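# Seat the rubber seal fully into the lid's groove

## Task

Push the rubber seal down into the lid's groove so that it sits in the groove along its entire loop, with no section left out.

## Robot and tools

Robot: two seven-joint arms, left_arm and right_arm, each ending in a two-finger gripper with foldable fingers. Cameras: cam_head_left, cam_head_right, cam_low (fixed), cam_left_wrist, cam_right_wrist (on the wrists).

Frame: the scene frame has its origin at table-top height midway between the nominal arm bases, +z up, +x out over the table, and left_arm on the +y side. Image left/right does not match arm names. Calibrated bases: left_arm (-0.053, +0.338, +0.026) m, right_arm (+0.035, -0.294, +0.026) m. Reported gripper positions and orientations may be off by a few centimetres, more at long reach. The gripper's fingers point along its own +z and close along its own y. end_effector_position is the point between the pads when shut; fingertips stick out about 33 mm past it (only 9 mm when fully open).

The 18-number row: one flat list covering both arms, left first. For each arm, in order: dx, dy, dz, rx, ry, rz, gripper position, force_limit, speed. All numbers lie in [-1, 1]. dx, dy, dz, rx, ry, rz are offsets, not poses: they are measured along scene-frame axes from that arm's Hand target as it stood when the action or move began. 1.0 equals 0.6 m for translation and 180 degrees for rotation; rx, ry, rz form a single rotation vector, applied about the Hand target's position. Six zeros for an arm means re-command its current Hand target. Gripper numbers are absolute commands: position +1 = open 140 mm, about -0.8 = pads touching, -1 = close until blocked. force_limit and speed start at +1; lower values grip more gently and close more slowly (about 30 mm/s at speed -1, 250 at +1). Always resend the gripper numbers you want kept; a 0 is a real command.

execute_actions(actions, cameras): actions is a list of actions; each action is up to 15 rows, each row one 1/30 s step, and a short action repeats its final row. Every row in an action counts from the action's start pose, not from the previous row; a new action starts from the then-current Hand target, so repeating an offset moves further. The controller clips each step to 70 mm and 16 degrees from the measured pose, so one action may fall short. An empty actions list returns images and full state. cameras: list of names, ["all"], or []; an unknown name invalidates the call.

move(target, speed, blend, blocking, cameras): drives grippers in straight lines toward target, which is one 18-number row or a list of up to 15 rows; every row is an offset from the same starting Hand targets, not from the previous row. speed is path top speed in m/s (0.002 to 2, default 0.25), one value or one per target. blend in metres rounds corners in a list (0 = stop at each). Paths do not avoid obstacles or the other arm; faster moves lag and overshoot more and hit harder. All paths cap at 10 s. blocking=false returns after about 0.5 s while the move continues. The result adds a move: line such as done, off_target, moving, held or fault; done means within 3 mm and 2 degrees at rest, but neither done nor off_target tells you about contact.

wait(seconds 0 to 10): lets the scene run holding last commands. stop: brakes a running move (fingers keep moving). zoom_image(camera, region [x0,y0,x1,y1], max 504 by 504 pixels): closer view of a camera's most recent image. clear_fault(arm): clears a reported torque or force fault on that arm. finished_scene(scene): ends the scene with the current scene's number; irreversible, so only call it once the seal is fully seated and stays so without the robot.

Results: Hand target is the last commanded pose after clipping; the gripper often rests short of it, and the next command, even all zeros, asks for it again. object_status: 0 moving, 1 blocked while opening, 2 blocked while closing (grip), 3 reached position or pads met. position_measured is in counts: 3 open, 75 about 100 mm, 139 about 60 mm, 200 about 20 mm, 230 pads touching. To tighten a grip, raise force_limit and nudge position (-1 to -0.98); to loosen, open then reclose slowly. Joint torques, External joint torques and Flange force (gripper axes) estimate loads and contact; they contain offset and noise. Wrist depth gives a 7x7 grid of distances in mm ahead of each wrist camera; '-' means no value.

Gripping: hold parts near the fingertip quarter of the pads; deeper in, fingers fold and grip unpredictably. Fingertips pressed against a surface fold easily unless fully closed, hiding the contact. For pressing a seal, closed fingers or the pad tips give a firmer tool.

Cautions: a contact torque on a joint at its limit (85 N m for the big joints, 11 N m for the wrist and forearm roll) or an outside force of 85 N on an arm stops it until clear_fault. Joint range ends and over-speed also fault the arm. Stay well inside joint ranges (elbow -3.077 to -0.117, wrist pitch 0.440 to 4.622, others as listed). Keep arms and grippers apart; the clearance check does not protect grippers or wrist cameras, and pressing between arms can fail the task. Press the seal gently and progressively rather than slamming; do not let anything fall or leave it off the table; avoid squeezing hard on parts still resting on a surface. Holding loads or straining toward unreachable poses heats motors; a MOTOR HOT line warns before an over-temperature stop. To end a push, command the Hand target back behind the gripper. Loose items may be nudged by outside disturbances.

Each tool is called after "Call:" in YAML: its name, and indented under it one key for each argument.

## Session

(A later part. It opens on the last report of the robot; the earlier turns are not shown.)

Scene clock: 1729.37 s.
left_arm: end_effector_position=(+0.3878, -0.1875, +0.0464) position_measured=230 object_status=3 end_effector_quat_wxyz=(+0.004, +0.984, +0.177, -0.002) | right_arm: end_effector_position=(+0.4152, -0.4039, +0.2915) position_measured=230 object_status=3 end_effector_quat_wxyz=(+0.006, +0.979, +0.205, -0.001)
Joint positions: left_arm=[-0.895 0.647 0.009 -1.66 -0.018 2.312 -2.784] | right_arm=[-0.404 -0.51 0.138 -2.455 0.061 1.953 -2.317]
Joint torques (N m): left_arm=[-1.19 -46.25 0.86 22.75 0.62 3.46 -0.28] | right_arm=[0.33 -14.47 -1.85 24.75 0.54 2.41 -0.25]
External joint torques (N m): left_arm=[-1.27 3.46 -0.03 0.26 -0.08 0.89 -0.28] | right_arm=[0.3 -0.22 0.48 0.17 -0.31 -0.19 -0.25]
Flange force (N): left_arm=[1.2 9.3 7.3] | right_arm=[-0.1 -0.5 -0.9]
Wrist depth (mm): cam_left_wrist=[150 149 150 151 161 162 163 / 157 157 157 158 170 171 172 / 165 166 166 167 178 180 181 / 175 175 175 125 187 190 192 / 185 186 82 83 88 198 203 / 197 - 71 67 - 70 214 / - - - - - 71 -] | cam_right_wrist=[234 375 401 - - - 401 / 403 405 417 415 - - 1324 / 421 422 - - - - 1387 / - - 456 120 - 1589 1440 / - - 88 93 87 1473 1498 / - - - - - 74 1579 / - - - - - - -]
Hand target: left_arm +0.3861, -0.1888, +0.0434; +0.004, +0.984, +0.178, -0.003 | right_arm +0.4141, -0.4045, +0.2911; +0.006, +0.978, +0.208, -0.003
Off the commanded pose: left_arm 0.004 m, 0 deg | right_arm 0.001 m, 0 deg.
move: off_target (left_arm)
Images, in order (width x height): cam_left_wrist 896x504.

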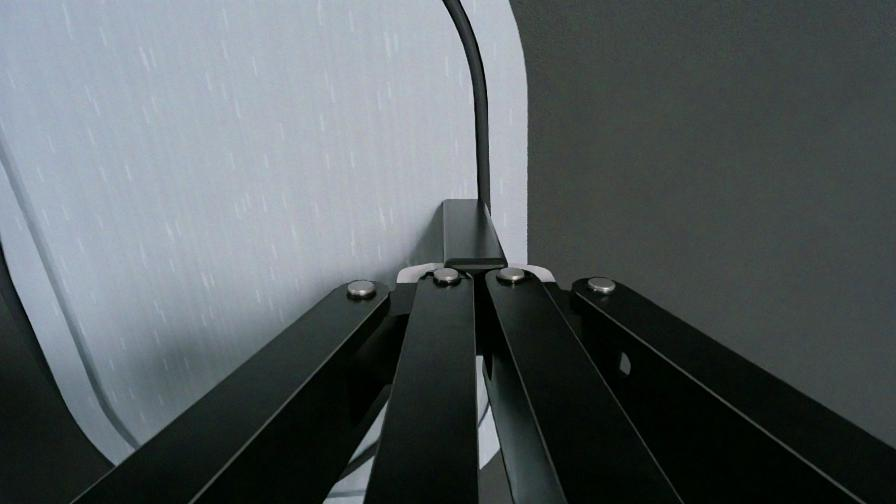

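Call:
move:
  target:
    - [0,0,0.02,0,0,0,-1,-1,-1, 0,0,0,0,0,0,-1,-1,-1]
    - [-0.03,0.065,0.12,0,0,0,-1,-1,-1, 0,0,0,0,0,0,-1,-1,-1]
  speed: [0.06,0.15]
  cameras: ["cam_left_wrist","cam_head_left","cam_head_right"]

Call:
zoom_image:
  camera: "cam_head_left"
  region: [425, 325, 570, 465]

Call:
zoom_image:
  camera: "cam_left_wrist"
  region: [100, 0, 600, 400]

Scene clock: 1762.17 s.
left_arm: end_effector_position=(+0.3688, -0.1523, +0.1167) position_measured=230 object_status=3 end_effector_quat_wxyz=(+0.007, +0.984, +0.180, -0.002) | right_arm: end_effector_position=(+0.4152, -0.4039, +0.2915) position_measured=230 object_status=3 end_effector_quat_wxyz=(+0.006, +0.979, +0.205, -0.001)
Joint positions: left_arm=[-0.883 0.425 0.011 -1.828 -0.018 2.263 -2.778] | right_arm=[-0.404 -0.51 0.138 -2.455 0.061 1.953 -2.317]
Joint velocities: left_arm=[0 -0.001 0 0.001 0 -0.003 0.005] | right_arm=[within noise]
Joint torques (N m): left_arm=[-0.37 -43.84 0.8 22.45 0.73 2.44 0.06] | right_arm=[0.41 -14.42 -1.87 24.76 0.53 2.39 -0.25]
External joint torques (N m): left_arm=[-0.35 0.8 0.23 -0.63 -0.01 -0.15 0.06] | right_arm=[0.43 -0.09 0.52 0.12 -0.32 -0.21 -0.25]
Flange force (N): left_arm=[-0.3 -0.2 1.2] | right_arm=[0.2 -0.4 -0.8]
Wrist depth (mm): cam_left_wrist=[222 214 213 214 221 227 229 / 233 226 223 225 231 239 241 / 245 240 236 238 245 252 254 / 259 256 250 125 259 266 268 / 275 273 82 83 88 277 286 / 289 - 71 67 - 70 302 / - - - - - 70 -] | cam_right_wrist=[380 382 379 - - - - / 401 405 - 403 - - 1267 / 423 421 - - - - 1338 / - 476 - 120 - 1373 1440 / - 485 88 93 87 1481 1524 / - - - - - 74 1570 / - - - - - - -]
Hand target: left_arm +0.3681, -0.1498, +0.1154; +0.004, +0.984, +0.178, -0.003 | right_arm +0.4141, -0.4045, +0.2911; +0.006, +0.978, +0.208, -0.003
Off the commanded pose: left_arm 0.003 m, 0 deg | right_arm 0.001 m, 0 deg.
move: done
Images, in order (width x height): cam_head_left 896x504, cam_head_right 896x504, cam_left_wrist 896x504.

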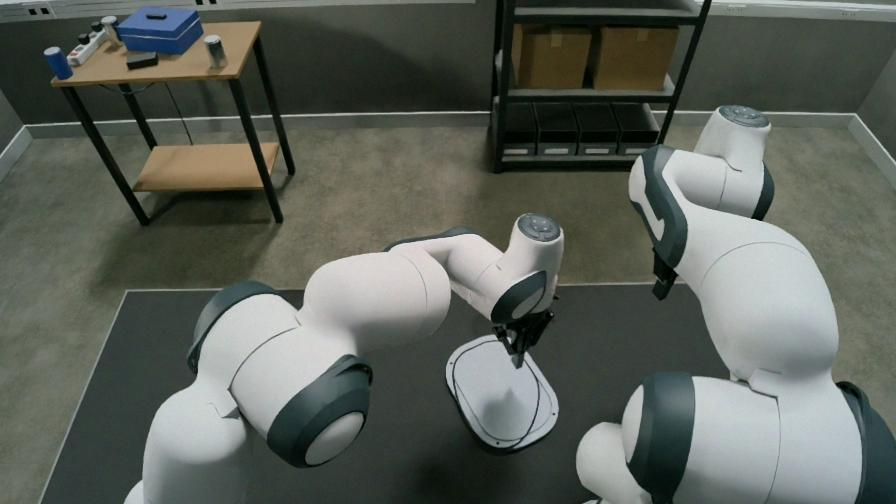

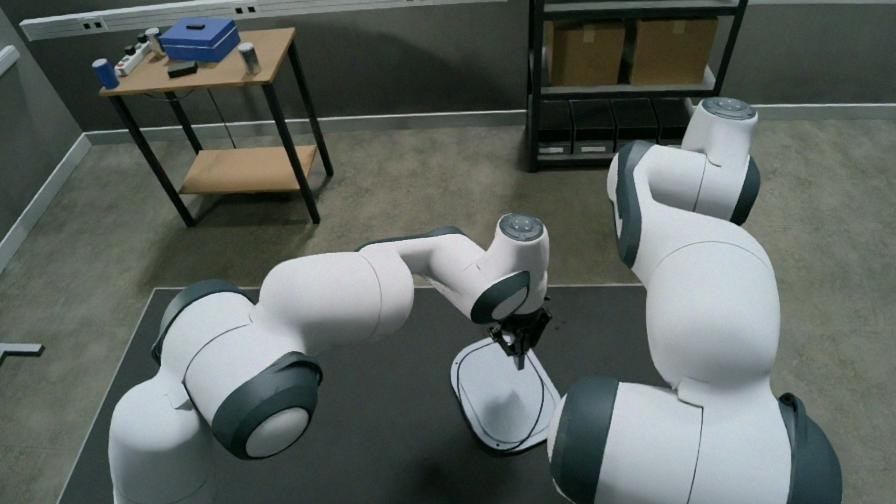

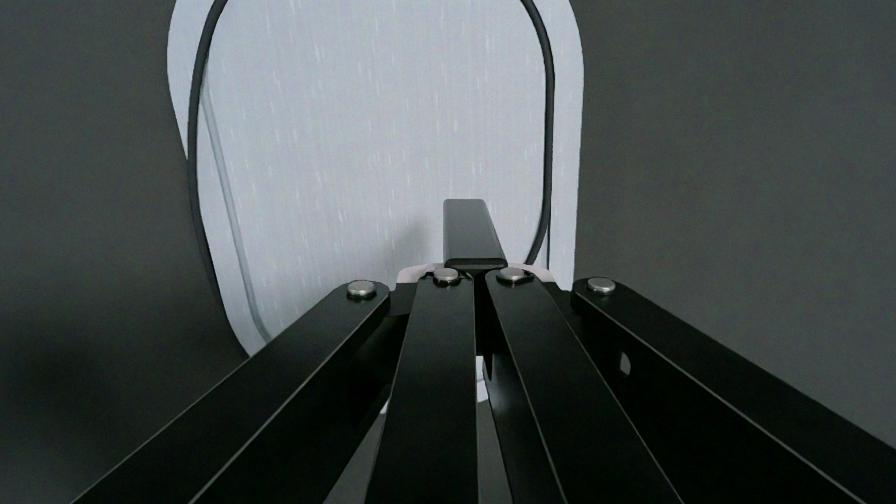

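Scaled by 3.476 from the camera's 896x504 image, which has a finer 1280x720 frame.

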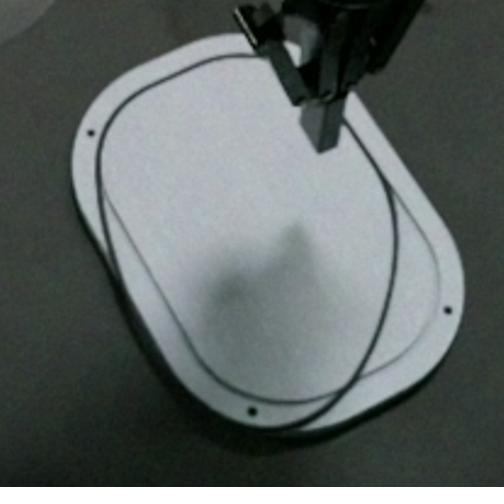

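Scaled by 1.008 from the camera's 896x504 image, which has a finer 1280x720 frame.

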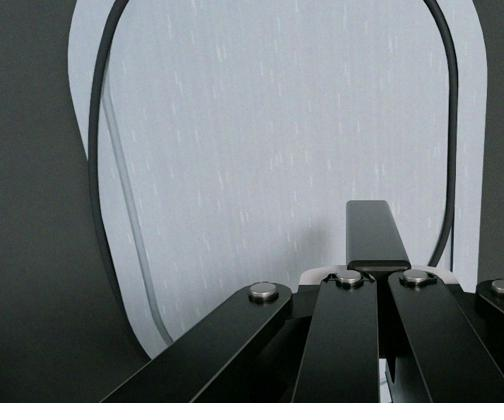

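Call:
move:
  target:
    - [0.0012,-0.084,-0.099,0,0,0,-1,-1,-1, 0,0,0,0,0,0,-1,-1,-1]
    - [0.0012,-0.084,-0.1103,0,0,0,-1,-1,-1, 0,0,0,0,0,0,-1,-1,-1]
    - [0.0053,-0.093,-0.1103,0,0,0,-1,-1,-1, 0,0,0,0,0,0,-1,-1,-1]
  speed: [0.15,0.05,0.03]
  cameras: ["cam_left_wrist"]

Call:
move:
  target:
    - [-0.0016,0.0037,0,0,0,0,-1,-1,-1, 0,0,0,0,0,0,-1,-1,-1]
    - [-0.0016,0.0037,-0.0095,0,0,0,-1,-1,-1, 0,0,0,0,0,0,-1,-1,-1]
  speed: [0.03,0.03]
  cameras: ["cam_left_wrist"]

Scene clock: 1826.97 s.
left_arm: end_effector_position=(+0.3725, -0.2059, +0.0502) position_measured=230 object_status=3 end_effector_quat_wxyz=(+0.006, +0.984, +0.176, -0.002) | right_arm: end_effector_position=(+0.4152, -0.4039, +0.2915) position_measured=230 object_status=3 end_effector_quat_wxyz=(+0.006, +0.979, +0.205, -0.001)
Joint positions: left_arm=[-0.927 0.652 0.007 -1.642 -0.018 2.301 -2.817] | right_arm=[-0.404 -0.51 0.138 -2.455 0.061 1.953 -2.317]
Joint velocities: left_arm=[0 0.001 0.001 0.002 -0.001 -0.003 -0.002] | right_arm=[within noise]
Joint torques (N m): left_arm=[-1.1 -48.51 1.11 23.29 0.71 2.43 -0.38] | right_arm=[0.36 -14.47 -1.91 24.75 0.53 2.41 -0.26]
External joint torques (N m): left_arm=[-0.95 1.38 0.43 0.72 0 -0.13 -0.38] | right_arm=[0.37 -0.21 0.45 0.14 -0.33 -0.2 -0.26]
Flange force (N): left_arm=[0.8 8.0 2.0] | right_arm=[-0.1 -0.5 -0.9]
Wrist depth (mm): cam_left_wrist=[152 152 153 154 165 166 167 / 160 160 161 162 173 175 176 / 168 169 169 172 183 184 185 / 178 179 179 137 192 195 196 / 189 189 83 83 88 203 208 / 199 68 71 67 - 70 220 / - - - - - 71 -] | cam_right_wrist=[378 382 405 - - - - / 225 408 - - - 426 1260 / 422 424 - - 435 429 1365 / - - - 120 - 1498 1425 / - - 88 93 87 1473 1524 / 494 - - - - 74 1579 / - - - - - - -]
Hand target: left_arm +0.3713, -0.2056, +0.0493; +0.004, +0.984, +0.178, -0.003 | right_arm +0.4141, -0.4045, +0.2911; +0.006, +0.978, +0.208, -0.003
Off the commanded pose: left_arm 0.002 m, 0 deg | right_arm 0.001 m, 0 deg.
move: done
Images, in order (width x height): cam_left_wrist 896x504.

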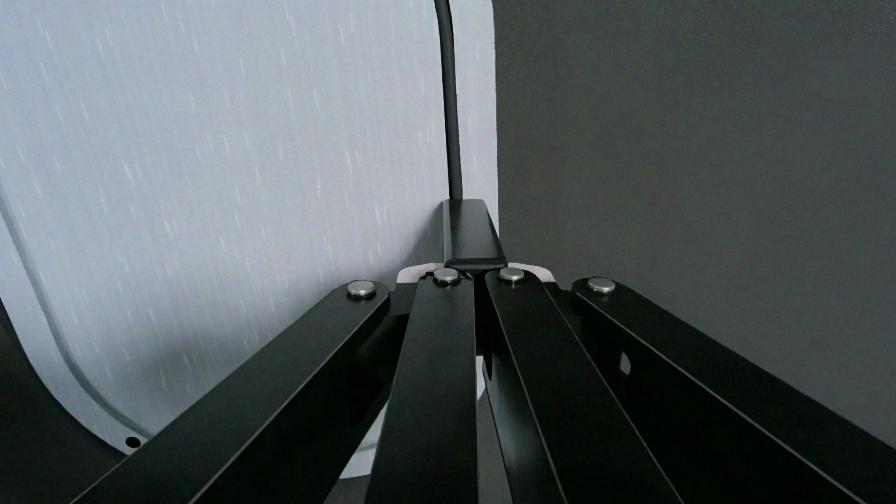

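Scene clock: 1828.27 s.
left_arm: end_effector_position=(+0.3722, -0.2059, +0.0496) position_measured=230 object_status=3 end_effector_quat_wxyz=(+0.007, +0.984, +0.176, -0.001) | right_arm: end_effector_position=(+0.4152, -0.4039, +0.2915) position_measured=230 object_status=3 end_effector_quat_wxyz=(+0.006, +0.979, +0.205, -0.001)
Joint positions: left_arm=[-0.928 0.649 0.007 -1.649 -0.018 2.31 -2.817] | right_arm=[-0.404 -0.51 0.138 -2.455 0.061 1.953 -2.317]
Joint velocities: left_arm=[-0.001 0.001 -0.001 0 -0.001 0.004 0.002] | right_arm=[within noise]
Joint torques (N m): left_arm=[-0.19 -45.77 2.07 20.68 0.93 2.53 -0.31] | right_arm=[0.36 -14.45 -1.88 24.76 0.54 2.4 -0.26]
External joint torques (N m): left_arm=[-0.18 4.18 1.27 -1.96 0.21 -0.06 -0.31] | right_arm=[0.41 -0.26 0.54 0.18 -0.32 -0.19 -0.27]
Flange force (N): left_arm=[0.3 2.2 6.8] | right_arm=[-0.1 -0.6 -1.0]
Wrist depth (mm): cam_left_wrist=[153 152 152 153 165 165 167 / 159 159 160 161 173 175 175 / 167 168 169 170 184 184 185 / 177 178 179 125 192 195 197 / 188 187 82 83 88 202 208 / 197 68 71 67 - 70 220 / - - - - - 71 -] | cam_right_wrist=[380 386 400 - 391 402 403 / 226 406 - - - 415 1298 / 421 421 - - 445 428 1365 / - - - 120 445 1402 1448 / 464 - 88 93 87 1473 1515 / - - - - - 74 1570 / - - - - - - -]
Hand target: left_arm +0.3703, -0.2034, +0.0436; +0.004, +0.984, +0.178, -0.003 | right_arm +0.4141, -0.4045, +0.2911; +0.006, +0.978, +0.208, -0.003
Off the commanded pose: left_arm 0.007 m, 1 deg | right_arm 0.001 m, 0 deg.
move: off_target (left_arm)
Images, in order (width x height): cam_left_wrist 896x504.

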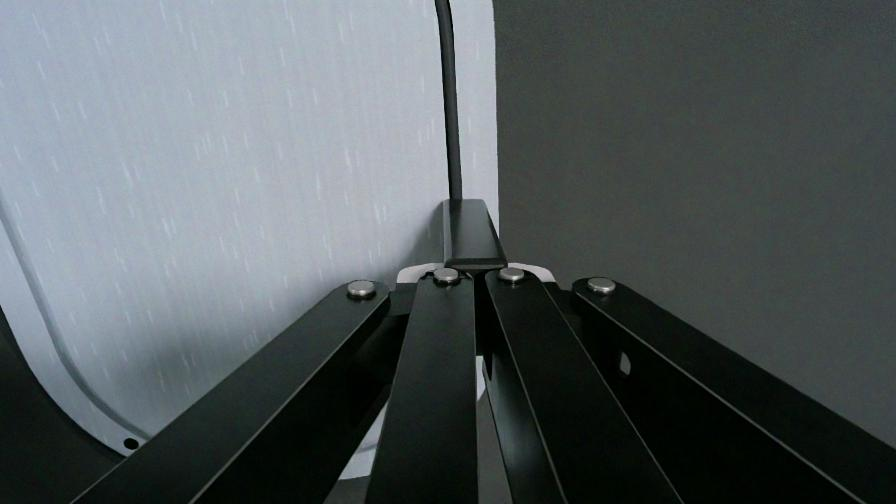

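Call:
move:
  target:
    - [0,0,-0.005,0,0,0,-1,-1,-1, 0,0,0,0,0,0,-1,-1,-1]
  speed: [0.03]

Call:
move:
  target:
    - [0,0,-0.005,0,0,0,-1,-1,-1, 0,0,0,0,0,0,-1,-1,-1]
  speed: [0.03]

Scene clock: 1834.27 s.
left_arm: end_effector_position=(+0.3730, -0.2074, +0.0485) position_measured=230 object_status=3 end_effector_quat_wxyz=(+0.010, +0.984, +0.176, +0.000) | right_arm: end_effector_position=(+0.4152, -0.4039, +0.2915) position_measured=230 object_status=3 end_effector_quat_wxyz=(+0.006, +0.979, +0.205, -0.001)
Joint positions: left_arm=[-0.928 0.652 0.007 -1.649 -0.018 2.318 -2.817] | right_arm=[-0.404 -0.51 0.138 -2.455 0.061 1.953 -2.317]
Joint torques (N m): left_arm=[0.02 -44.87 2.15 19.9 0.87 2.05 -0.27] | right_arm=[0.35 -14.46 -1.86 24.73 0.53 2.4 -0.28]
External joint torques (N m): left_arm=[-0.15 5.15 1.23 -2.73 0.16 -0.55 -0.28] | right_arm=[0.34 -0.21 0.48 0.16 -0.32 -0.19 -0.28]
Flange force (N): left_arm=[0.3 2.1 7.7] | right_arm=[-0.1 -0.4 -0.9]
Wrist depth (mm): cam_left_wrist=[151 150 152 154 164 165 167 / 157 158 159 160 172 174 175 / 166 167 168 170 183 184 185 / 175 176 176 125 191 193 196 / 186 186 82 83 88 201 208 / 195 68 71 67 - 70 220 / - - - - - 71 -] | cam_right_wrist=[379 384 - - - - - / 225 405 - 417 - - 1243 / 419 421 - 435 - - 1358 / - - - 120 456 1533 1440 / - 474 88 93 87 1473 1524 / - - - - - 74 1551 / - - - - - - -]
Hand target: left_arm +0.3703, -0.2034, +0.0406; +0.004, +0.984, +0.178, -0.003 | right_arm +0.4141, -0.4045, +0.2911; +0.006, +0.978, +0.208, -0.003
Off the commanded pose: left_arm 0.009 m, 1 deg | right_arm 0.001 m, 0 deg.
move: off_target (left_arm)

Scene clock: 1834.97 s.
left_arm: end_effector_position=(+0.3729, -0.2082, +0.0473) position_measured=230 object_status=3 end_effector_quat_wxyz=(+0.010, +0.984, +0.176, +0.000) | right_arm: end_effector_position=(+0.4152, -0.4039, +0.2915) position_measured=230 object_status=3 end_effector_quat_wxyz=(+0.006, +0.979, +0.205, -0.001)
Joint positions: left_arm=[-0.929 0.654 0.007 -1.649 -0.018 2.321 -2.817] | right_arm=[-0.404 -0.51 0.138 -2.455 0.061 1.953 -2.317]
Joint torques (N m): left_arm=[-0.52 -43.1 1.28 19.67 0.78 2.36 -0.28] | right_arm=[0.32 -14.52 -1.84 24.75 0.53 2.4 -0.24]
External joint torques (N m): left_arm=[-0.45 6.84 0.54 -2.9 0.08 -0.24 -0.28] | right_arm=[0.31 -0.24 0.5 0.08 -0.33 -0.21 -0.24]
Flange force (N): left_arm=[0.8 5.3 11.0] | right_arm=[-0.3 -0.7 -0.8]
Wrist depth (mm): cam_left_wrist=[150 150 150 153 163 164 166 / 156 157 158 159 172 173 174 / 165 165 166 168 181 183 184 / 174 174 176 125 190 193 195 / 184 185 82 83 88 201 207 / 195 68 71 67 - 70 218 / - - - - - 71 -] | cam_right_wrist=[379 378 - 404 405 - 410 / 215 408 - - 408 - 1365 / 421 428 - - - - 1395 / - - - 120 463 1515 1433 / - - 88 93 87 1481 1498 / - - - - - 74 1599 / - - - - - - -]
Hand target: left_arm +0.3703, -0.2034, +0.0376; +0.004, +0.984, +0.178, -0.003 | right_arm +0.4141, -0.4045, +0.2911; +0.006, +0.978, +0.208, -0.003
Off the commanded pose: left_arm 0.011 m, 1 deg | right_arm 0.001 m, 0 deg.
move: off_target (left_arm)

Call:
move:
  target:
    - [0,0,0.03,0,0,0,-1,-1,-1, 0,0,0,0,0,0,-1,-1,-1]
    - [-0.04,0.06,0.1,-0.01,0,0,-1,-1,-1, 0,0,0,0,0,0,-1,-1,-1]
  speed: [0.06,0.15]
  cameras: ["cam_left_wrist","cam_head_left"]

Call:
zoom_image:
  camera: "cam_head_left"
  region: [425, 325, 570, 465]

Call:
zoom_image:
  camera: "cam_left_wrist"
  region: [380, 0, 680, 300]

Scene clock: 1848.43 s.
left_arm: end_effector_position=(+0.3464, -0.1665, +0.0977) position_measured=230 object_status=3 end_effector_quat_wxyz=(+0.017, +0.983, +0.180, -0.005) | right_arm: end_effector_position=(+0.4152, -0.4039, +0.2915) position_measured=230 object_status=3 end_effector_quat_wxyz=(+0.006, +0.979, +0.205, -0.001)
Joint positions: left_arm=[-0.908 0.434 -0.001 -1.874 -0.035 2.333 -2.801] | right_arm=[-0.404 -0.51 0.138 -2.455 0.061 1.953 -2.317]
Joint velocities: left_arm=[0.004 0.001 -0.001 0 0 0.005 0.005] | right_arm=[within noise]
Joint torques (N m): left_arm=[-0.17 -43.55 0.53 21.85 0.27 2.96 0.08] | right_arm=[0.35 -14.47 -1.84 24.71 0.54 2.39 -0.26]
External joint torques (N m): left_arm=[-0.18 0.71 0.09 -0.69 -0.43 0.34 0.08] | right_arm=[0.35 -0.25 0.51 0.15 -0.31 -0.2 -0.26]
Flange force (N): left_arm=[-0.5 -1.7 2.1] | right_arm=[-0.2 -0.6 -0.9]
Wrist depth (mm): cam_left_wrist=[201 193 194 197 202 210 212 / 212 202 204 206 212 223 225 / 224 214 216 217 224 235 239 / 237 230 227 125 241 250 253 / 250 249 82 83 88 259 268 / 266 - 71 67 - 70 284 / - - - - - 71 -] | cam_right_wrist=[389 387 - - 397 - - / 317 406 401 - - - 1291 / 421 421 - - 456 448 1373 / - - - 120 438 1344 1417 / 497 - 88 93 87 1465 1498 / - - - - - 74 1589 / - - - - - - -]
Hand target: left_arm +0.3463, -0.1674, +0.0976; +0.019, +0.984, +0.178, -0.006 | right_arm +0.4141, -0.4045, +0.2911; +0.006, +0.978, +0.208, -0.003
Off the commanded pose: left_arm 0.001 m, 0 deg | right_arm 0.001 m, 0 deg.
move: done
Images, in order (width x height): cam_head_left 896x504, cam_left_wrist 896x504.

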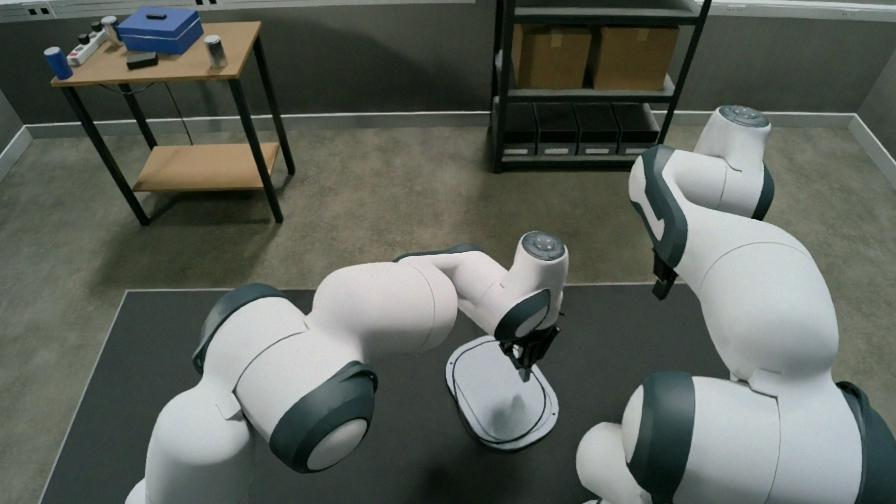

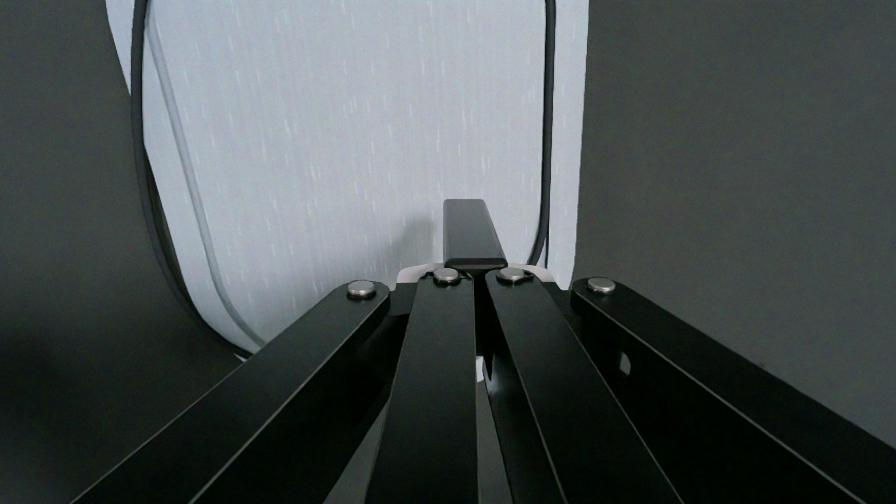

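Scaled by 3.476 from the camera's 896x504 image, which has a finer 1280x720 frame.

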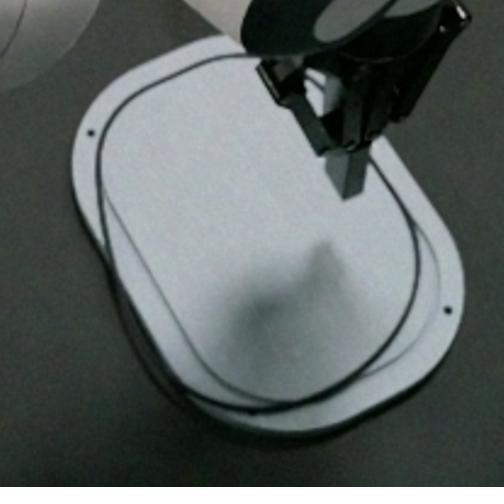

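Scaled by 1.680 from the camera's 896x504 image, which has a finer 1280x720 frame.

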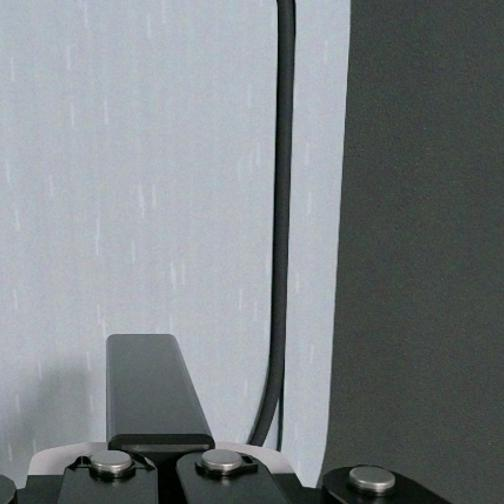

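Call:
move:
  target:
    - [0.0003,-0.0655,-0.0693,0.011,0,0,-1,-1,-1, 0,0,0,0,0,0,-1,-1,-1]
    - [0.0003,-0.0655,-0.0807,0.011,0,0,-1,-1,-1, 0,0,0,0,0,0,-1,-1,-1]
    - [0.0075,-0.0807,-0.0807,0.011,0,0,-1,-1,-1, 0,0,0,0,0,0,-1,-1,-1]
    - [0.006,-0.077,-0.096,0.011,0,0,-1,-1,-1, 0,0,0,0,0,0,-1,-1,-1]
  speed: [0.15,0.05,0.03,0.03]
  cameras: ["cam_left_wrist"]

Scene clock: 1865.17 s.
left_arm: end_effector_position=(+0.3525, -0.2175, +0.0489) position_measured=230 object_status=3 end_effector_quat_wxyz=(+0.007, +0.984, +0.177, -0.001) | right_arm: end_effector_position=(+0.4152, -0.4039, +0.2915) position_measured=230 object_status=3 end_effector_quat_wxyz=(+0.006, +0.979, +0.205, -0.001)
Joint positions: left_arm=[-0.964 0.642 0.011 -1.663 -0.02 2.318 -2.85] | right_arm=[-0.404 -0.51 0.138 -2.455 0.061 1.953 -2.317]
Joint torques (N m): left_arm=[-0.53 -43.35 1.71 19.03 0.91 3.07 -0.23] | right_arm=[0.35 -14.49 -1.86 24.74 0.54 2.39 -0.24]
External joint torques (N m): left_arm=[-0.45 6.46 0.92 -3.57 0.2 0.47 -0.24] | right_arm=[0.32 -0.23 0.46 0.15 -0.32 -0.2 -0.24]
Flange force (N): left_arm=[-0.8 -0.4 11.6] | right_arm=[-0.1 -0.5 -1.0]
Wrist depth (mm): cam_left_wrist=[152 151 152 154 164 165 166 / 158 159 159 161 173 174 175 / 167 167 168 169 183 183 184 / 176 177 177 125 191 194 195 / 187 187 82 83 88 201 208 / 196 67 71 67 - 70 218 / - - - - - 71 -] | cam_right_wrist=[386 386 - - - 395 - / 229 394 - - - 408 1298 / 223 422 - - - - 1344 / - - - 120 - 1365 1433 / - - 88 93 87 1473 1524 / - - - - - 74 1579 / - - - - - - -]
Hand target: left_arm +0.3499, -0.2136, +0.0400; +0.002, +0.984, +0.178, -0.003 | right_arm +0.4141, -0.4045, +0.2911; +0.006, +0.978, +0.208, -0.003
Off the commanded pose: left_arm 0.010 m, 1 deg | right_arm 0.001 m, 0 deg.
move: off_target (left_arm)
Images, in order (width x height): cam_left_wrist 896x504.

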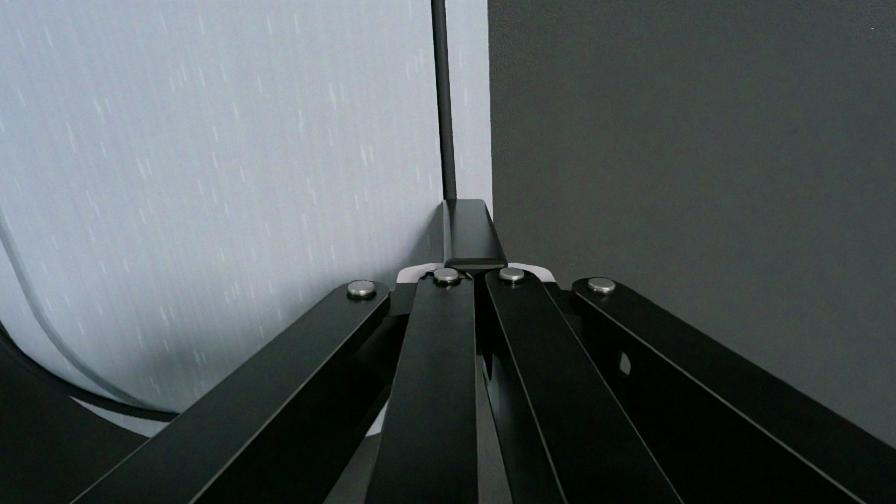

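Call:
move:
  target:
    - [-0.003,0.007,0.01,0,0,0,-1,-1,-1, 0,0,0,0,0,0,-1,-1,-1]
    - [-0.003,0.007,-0.007,0,0,0,-1,-1,-1, 0,0,0,0,0,0,-1,-1,-1]
  speed: [0.03,0.03]
  cameras: ["cam_left_wrist"]

Scene clock: 1870.23 s.
left_arm: end_effector_position=(+0.3525, -0.2170, +0.0482) position_measured=230 object_status=3 end_effector_quat_wxyz=(+0.013, +0.984, +0.177, +0.002) | right_arm: end_effector_position=(+0.4152, -0.4039, +0.2915) position_measured=230 object_status=3 end_effector_quat_wxyz=(+0.006, +0.979, +0.205, -0.001)
Joint positions: left_arm=[-0.964 0.633 0.011 -1.686 -0.02 2.344 -2.851] | right_arm=[-0.404 -0.51 0.138 -2.455 0.061 1.953 -2.317]
Joint torques (N m): left_arm=[0.31 -41.47 2.16 18.12 0.96 1.54 -0.17] | right_arm=[0.34 -14.46 -1.86 24.73 0.54 2.39 -0.26]
External joint torques (N m): left_arm=[0.25 7.63 1.25 -4.16 0.27 -1.05 -0.18] | right_arm=[0.37 -0.1 0.54 0.1 -0.32 -0.21 -0.26]
Flange force (N): left_arm=[1.1 2.7 11.1] | right_arm=[0.1 -0.4 -0.8]
Wrist depth (mm): cam_left_wrist=[150 150 151 154 165 165 167 / 156 158 159 160 173 175 176 / 165 166 167 169 183 184 186 / 173 175 176 125 191 194 197 / 184 185 82 83 88 202 209 / 192 67 71 67 - 70 220 / - - - - - 71 -] | cam_right_wrist=[385 388 - - - - - / 234 397 415 414 - - 1338 / 232 423 441 - - - 1358 / - - - 120 - 1783 1448 / 483 - 88 93 87 1456 1524 / - - - - - 74 1589 / - - - - - - -]
Hand target: left_arm +0.3481, -0.2094, +0.0358; +0.002, +0.984, +0.178, -0.003 | right_arm +0.4141, -0.4045, +0.2911; +0.006, +0.978, +0.208, -0.003
Off the commanded pose: left_arm 0.015 m, 1 deg | right_arm 0.001 m, 0 deg.
move: off_target (left_arm)
Images, in order (width x height): cam_left_wrist 896x504.

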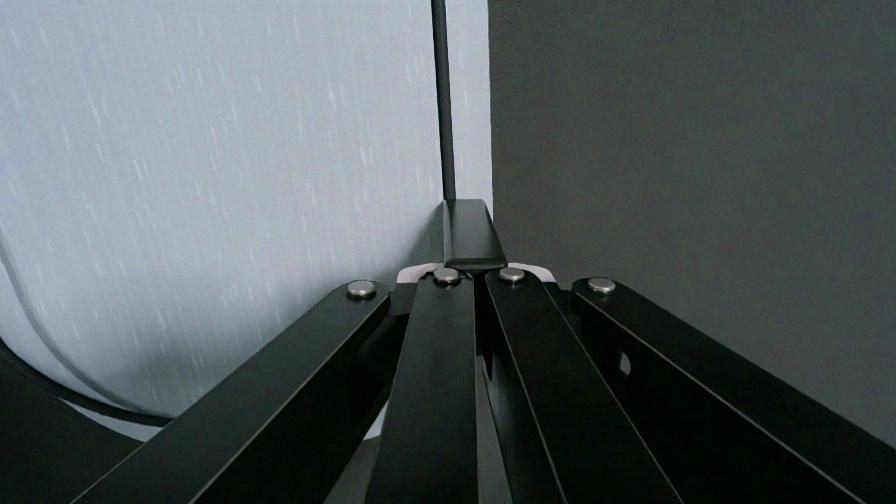

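Call:
move:
  target:
    - [-0.002,0.02,0.04,0,0,0,-1,-1,-1, 0,0,0,0,0,0,-1,-1,-1]
    - [-0.0037,0.1447,0.04,0,0,0,-1,-1,-1, 0,0,0,0,0,0,-1,-1,-1]
    - [-0.0037,0.1447,0.0087,0,0,0,-1,-1,-1, 0,0,0,0,0,0,-1,-1,-1]
  speed: [0.06,0.15,0.04]
  cameras: ["cam_left_wrist","cam_head_left"]

Call:
zoom_image:
  camera: "cam_head_left"
  region: [425, 325, 570, 465]

Scene clock: 1889.43 s.
left_arm: end_effector_position=(+0.3464, -0.1232, +0.0462) position_measured=230 object_status=3 end_effector_quat_wxyz=(+0.003, +0.983, +0.181, -0.003) | right_arm: end_effector_position=(+0.4152, -0.4039, +0.2915) position_measured=230 object_status=3 end_effector_quat_wxyz=(+0.006, +0.979, +0.205, -0.001)
Joint positions: left_arm=[-0.884 0.452 0.013 -1.995 -0.02 2.45 -2.775] | right_arm=[-0.404 -0.51 0.138 -2.455 0.061 1.953 -2.317]
Joint velocities: left_arm=[-0.001 0 -0.001 -0.001 0 0.006 0.001] | right_arm=[within noise]
Joint torques (N m): left_arm=[-0.52 -38.33 0.81 20.04 0.6 3.59 0.22] | right_arm=[0.33 -14.48 -1.85 24.74 0.54 2.4 -0.23]
External joint torques (N m): left_arm=[-0.41 4.67 0.26 -0.79 -0.01 1.04 0.22] | right_arm=[0.38 -0.17 0.57 0.08 -0.32 -0.21 -0.23]
Flange force (N): left_arm=[2.2 5.9 10.9] | right_arm=[0.0 -0.6 -0.8]
Wrist depth (mm): cam_left_wrist=[160 151 150 150 151 152 162 / 169 159 158 158 159 159 171 / 177 169 167 167 168 169 181 / 187 178 176 125 175 179 191 / 199 198 82 83 85 186 204 / 209 - 71 67 - 70 214 / - - - - - 71 -] | cam_right_wrist=[382 386 - - - - - / 404 400 - - - 397 1291 / 420 424 - - 436 438 1365 / 464 465 - 120 - 1481 1448 / - - 88 93 87 1490 1515 / - - - - - 74 1608 / - - - - - - -]
Hand target: left_arm +0.3459, -0.1226, +0.0410; +0.002, +0.984, +0.178, -0.003 | right_arm +0.4141, -0.4045, +0.2911; +0.006, +0.978, +0.208, -0.003
Off the commanded pose: left_arm 0.005 m, 0 deg | right_arm 0.001 m, 0 deg.
move: off_target (left_arm)
Images, in order (width x height): cam_head_left 896x504, cam_left_wrist 896x504.

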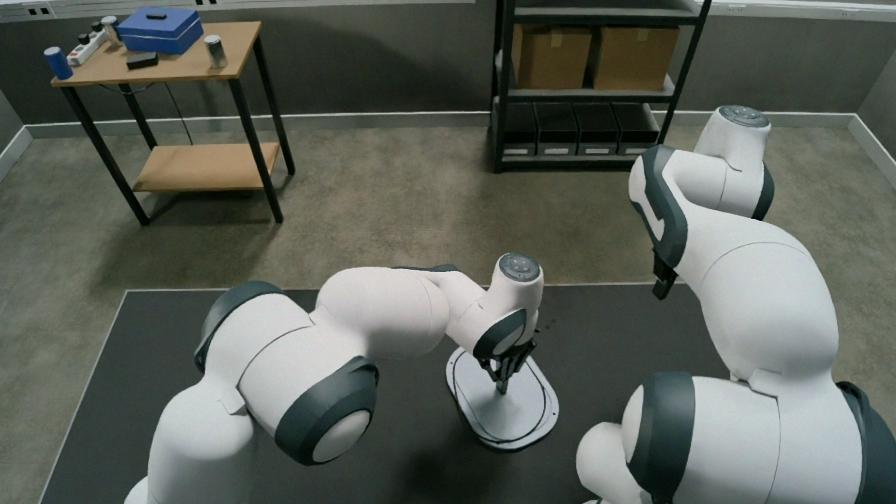

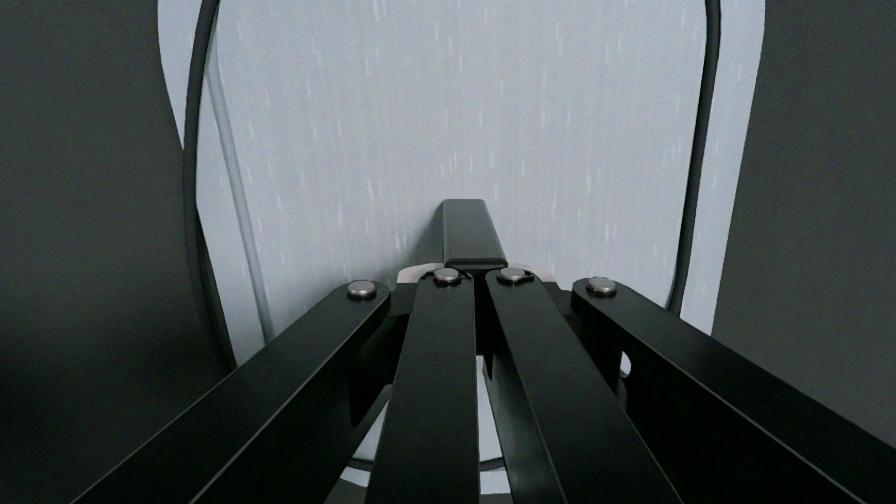

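Scaled by 3.476 from the camera's 896x504 image, which has a finer 1280x720 frame.

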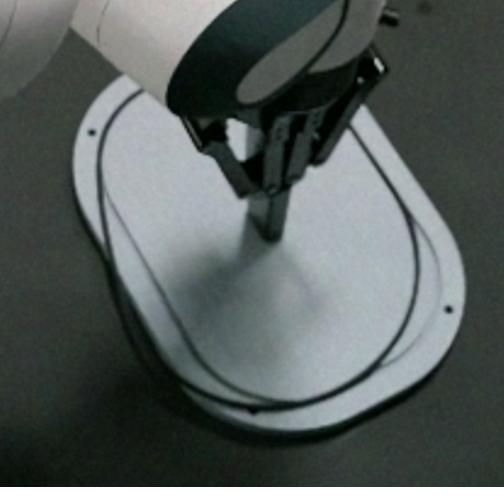

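Call:
move:
  target:
    - [0,0,-0.0033,0,0,0,-1,-1,-1, 0,0,0,0,0,0,-1,-1,-1]
    - [0.09,0.125,-0.0033,0,0,0,-1,-1,-1, 0,0,0,0,0,0,-1,-1,-1]
  speed: [0.02,0.04]
  cameras: ["cam_left_wrist","cam_head_left"]

Call:
zoom_image:
  camera: "cam_head_left"
  region: [400, 310, 570, 465]

Scene clock: 1898.17 s.
left_arm: end_effector_position=(+0.4014, -0.0556, +0.0463) position_measured=230 object_status=3 end_effector_quat_wxyz=(+0.009, +0.984, +0.179, +0.001) | right_arm: end_effector_position=(+0.4152, -0.4039, +0.2915) position_measured=230 object_status=3 end_effector_quat_wxyz=(+0.006, +0.979, +0.205, -0.001)
Joint positions: left_arm=[-0.733 0.424 0.006 -2.047 -0.02 2.485 -2.625] | right_arm=[-0.404 -0.51 0.138 -2.455 0.061 1.953 -2.317]
Joint velocities: left_arm=[-0.001 0.002 -0.001 0.001 0.001 0 0.004] | right_arm=[within noise]
Joint torques (N m): left_arm=[1.76 -37.02 2.66 16.85 1.1 2.17 0.12] | right_arm=[0.38 -14.51 -1.88 24.72 0.53 2.39 -0.29]
External joint torques (N m): left_arm=[1.86 5.15 2.22 -3.84 0.5 -0.45 0.11] | right_arm=[0.4 -0.2 0.5 0.07 -0.32 -0.21 -0.3]
Flange force (N): left_arm=[1.8 -3.8 9.2] | right_arm=[-0.3 -0.6 -0.8]
Wrist depth (mm): cam_left_wrist=[159 150 150 150 151 153 164 / 167 158 157 158 159 161 173 / 175 168 166 167 168 171 183 / 186 178 175 125 176 181 193 / 196 195 82 83 85 186 205 / 207 - 71 67 - 70 216 / - - - - - 71 -] | cam_right_wrist=[385 - - - 400 - - / 409 - - - 417 - 1298 / - 434 - - - - 1380 / 457 454 454 131 - 1498 1440 / - - 88 - 87 1481 1490 / - - - - - 74 1561 / - - - - - - -]
Hand target: left_arm +0.3999, -0.0476, +0.0390; +0.002, +0.984, +0.178, -0.003 | right_arm +0.4141, -0.4045, +0.2911; +0.006, +0.978, +0.208, -0.003
Off the commanded pose: left_arm 0.011 m, 1 deg | right_arm 0.001 m, 0 deg.
move: off_target (left_arm)
Images, in order (width x height): cam_head_left 896x504, cam_left_wrist 896x504.

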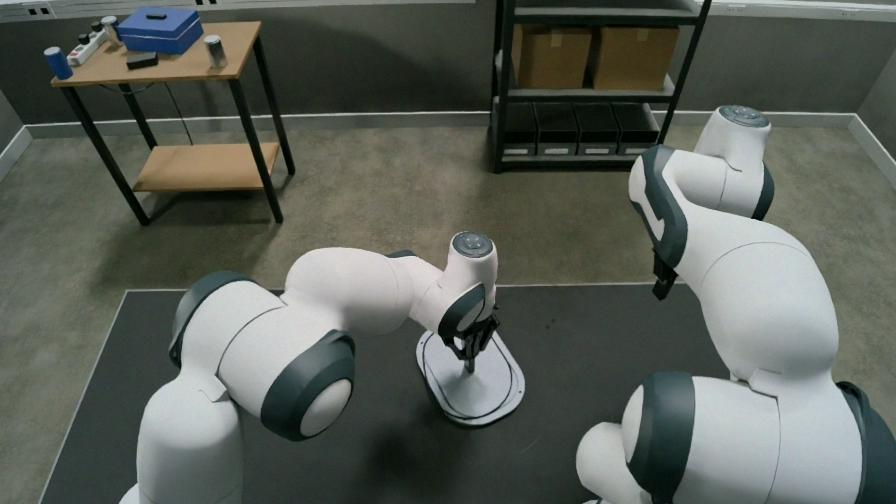

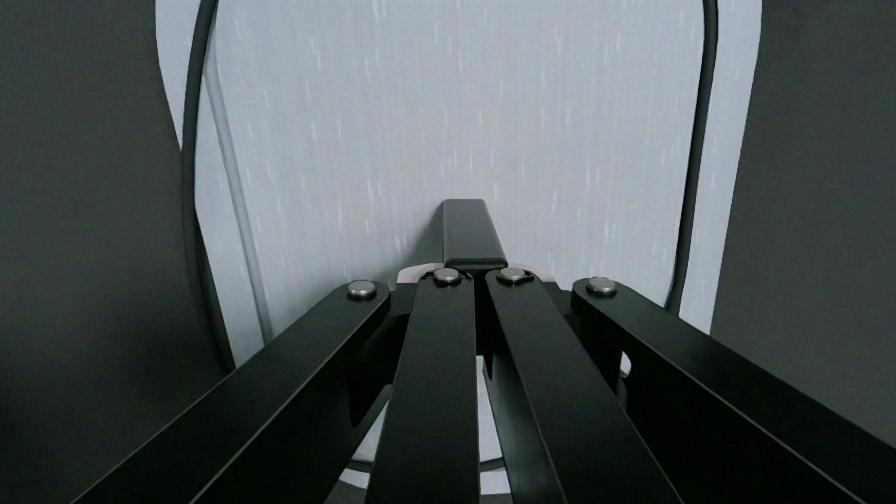

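Scaled by 2.965 from the camera's 896x504 image, which has a finer 1280x720 frame.

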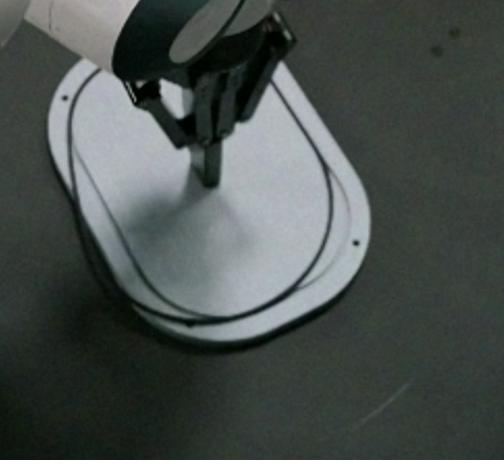

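Call:
move:
  target:
    - [0,0.0,0.05,0,0,0,-1,-1,-1, 0,0,0,0,0,0,-1,-1,-1]
    - [-0.2,0.3,0.3,0,0,0,-1,-1,-1, -0.03,0.2,-0.15,0,0,0,-1,-1,-1]
    - [-0.2,0.3,0.3,0,0,0,-1,-1,-1, -0.0335,0.4888,-0.2852,0,0,0,-1,-1,-1]
  speed: [0.06,0.2,0.2]
  cameras: ["cam_right_wrist","cam_head_left"]

Call:
zoom_image:
  camera: "cam_head_left"
  region: [400, 310, 570, 465]

Scene clock: 1917.60 s.
left_arm: end_effector_position=(+0.2807, +0.1304, +0.2195) position_measured=230 object_status=3 end_effector_quat_wxyz=(+0.004, +0.984, +0.181, -0.002) | right_arm: end_effector_position=(+0.3921, -0.1118, +0.1190) position_measured=230 object_status=3 end_effector_quat_wxyz=(+0.006, +0.978, +0.210, -0.006)
Joint positions: left_arm=[-0.652 -0.448 0.082 -2.598 0.031 2.154 -2.512] | right_arm=[-0.283 -0.31 0.823 -2.669 0.33 2.412 -1.761]
Joint velocities: left_arm=[within noise] | right_arm=[-0.001 0 -0.001 0.001 -0.001 0 0.006]
Joint torques (N m): left_arm=[-0.7 -15.82 -1.43 23.13 1.2 2.38 0.1] | right_arm=[-0.21 -11.93 -5.01 20.72 0.6 2.68 0.12]
External joint torques (N m): left_arm=[-0.76 -0.06 -0.14 -0.73 0.41 -0.22 0.1] | right_arm=[-0.14 -1 0.82 0.35 0 0.08 0.12]
Flange force (N): left_arm=[-1.8 -1.5 0.5] | right_arm=[-0.6 -1.5 -1.4]
Wrist depth (mm): cam_left_wrist=[313 312 315 317 318 310 312 / 328 330 332 333 332 324 328 / 348 349 352 352 351 344 351 / 368 367 368 119 371 365 381 / 386 387 79 83 85 393 406 / 353 - 71 67 - 70 429 / - - - - - 71 -] | cam_right_wrist=[241 227 227 226 225 236 239 / - 237 237 237 241 - - / - 249 249 249 237 - 265 / 279 263 263 131 123 - - / 284 293 94 93 87 82 - / 310 - - - - 74 - / - - - - - - -]
Hand target: left_arm +0.2799, +0.1324, +0.2190; +0.002, +0.984, +0.178, -0.003 | right_arm +0.3940, -0.1112, +0.1200; +0.006, +0.978, +0.208, -0.003
Off the commanded pose: left_arm 0.002 m, 0 deg | right_arm 0.002 m, 0 deg.
move: done
Images, in order (width x height): cam_head_left 896x504, cam_right_wrist 896x504.

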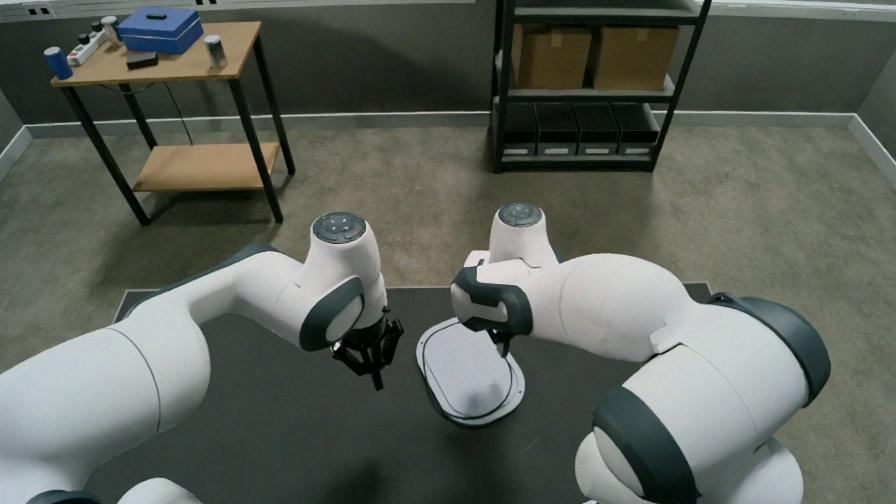

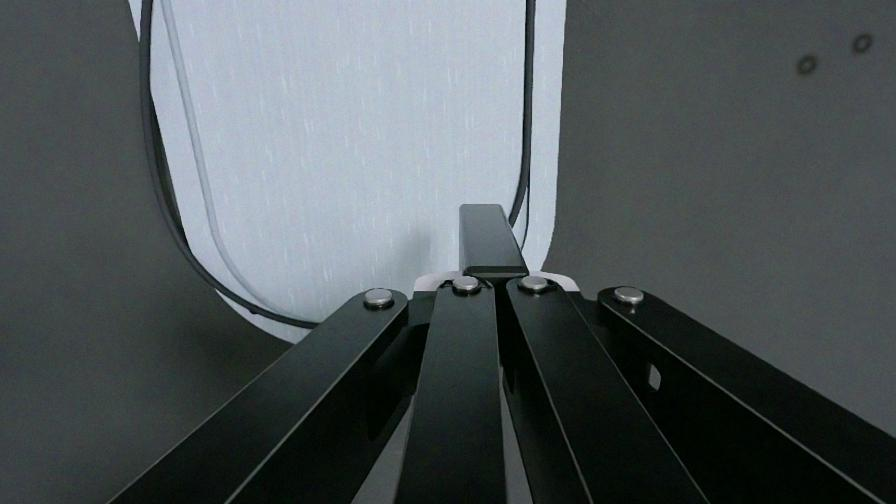

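Scaled by 2.965 from the camera's 896x504 image, which has a finer 1280x720 frame.

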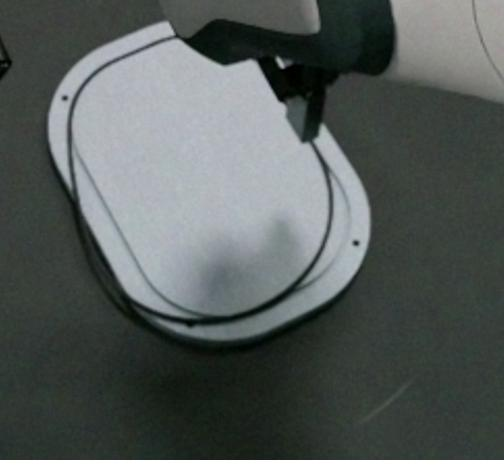

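Call:
move:
  target:
    - [0,0,0,0,0,0,-1,-1,-1, 0.0343,-0.03,-0.1133,0,0,0,-1,-1,-1]
    - [0,0,0,0,0,0,-1,-1,-1, 0.0343,-0.03,-0.1258,0,0,0,-1,-1,-1]
    - [0,0,0,0,0,0,-1,-1,-1, 0.0375,-0.0368,-0.1258,0,0,0,-1,-1,-1]
    - [0,0,0,0,0,0,-1,-1,-1, 0.0362,-0.0338,-0.1358,0,0,0,-1,-1,-1]
  speed: [0.12,0.05,0.03,0.03]
  cameras: ["cam_right_wrist"]

Scene clock: 1942.77 s.
left_arm: end_effector_position=(+0.2807, +0.1304, +0.2195) position_measured=230 object_status=3 end_effector_quat_wxyz=(+0.004, +0.984, +0.181, -0.002) | right_arm: end_effector_position=(+0.4164, -0.1340, +0.0405) position_measured=230 object_status=3 end_effector_quat_wxyz=(+0.008, +0.978, +0.209, -0.004)
Joint positions: left_arm=[-0.652 -0.448 0.082 -2.598 0.031 2.154 -2.512] | right_arm=[-0.452 0.045 0.867 -2.673 -0.113 2.688 -1.503]
Joint velocities: left_arm=[within noise] | right_arm=[0 0.001 0 -0.001 0 0.001 0.005]
Joint torques (N m): left_arm=[-0.68 -15.83 -1.41 23.14 1.2 2.37 0.12] | right_arm=[1.36 -12.58 1.11 16.26 0.03 4.19 0.26]
External joint torques (N m): left_arm=[-0.67 -0.04 -0.04 -0.77 0.41 -0.23 0.12] | right_arm=[1.34 3.72 0.19 -0.73 -0.36 1.58 0.26]
Flange force (N): left_arm=[-1.6 -1.8 0.5] | right_arm=[0.0 0.0 0.0]
Wrist depth (mm): cam_left_wrist=[312 313 315 316 318 309 311 / 328 330 332 333 333 326 328 / 345 348 352 351 351 345 345 / 367 369 370 119 374 367 381 / 385 389 79 83 85 393 405 / 356 - 71 67 - 70 426 / - - - - - 71 -] | cam_right_wrist=[152 152 153 154 166 163 - / 159 159 160 161 172 173 176 / 167 167 168 168 178 - 181 / 174 175 176 145 - 190 - / 186 186 94 93 87 197 202 / 196 192 - - - 74 - / - - - - - - -]
Hand target: left_arm +0.2799, +0.1324, +0.2190; +0.002, +0.984, +0.178, -0.003 | right_arm +0.4158, -0.1315, +0.0385; +0.006, +0.978, +0.208, -0.003
Off the commanded pose: left_arm 0.002 m, 0 deg | right_arm 0.003 m, 0 deg.
move: done
Images, in order (width x height): cam_right_wrist 896x504.

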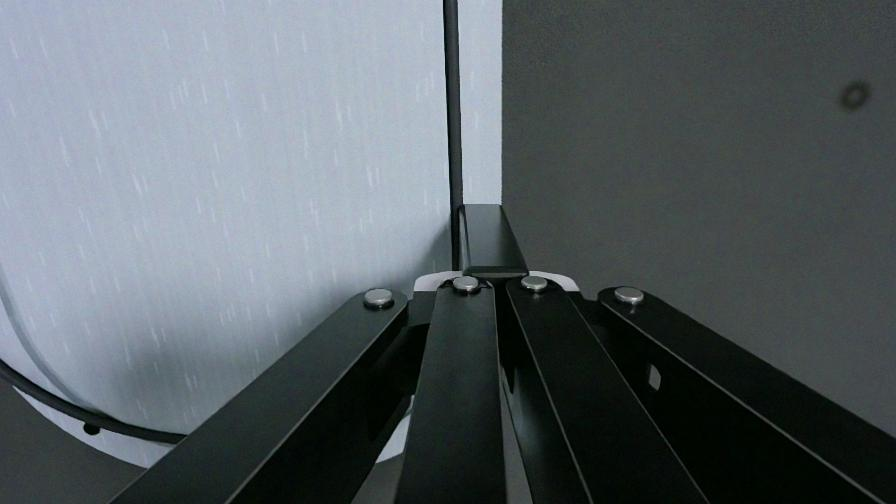

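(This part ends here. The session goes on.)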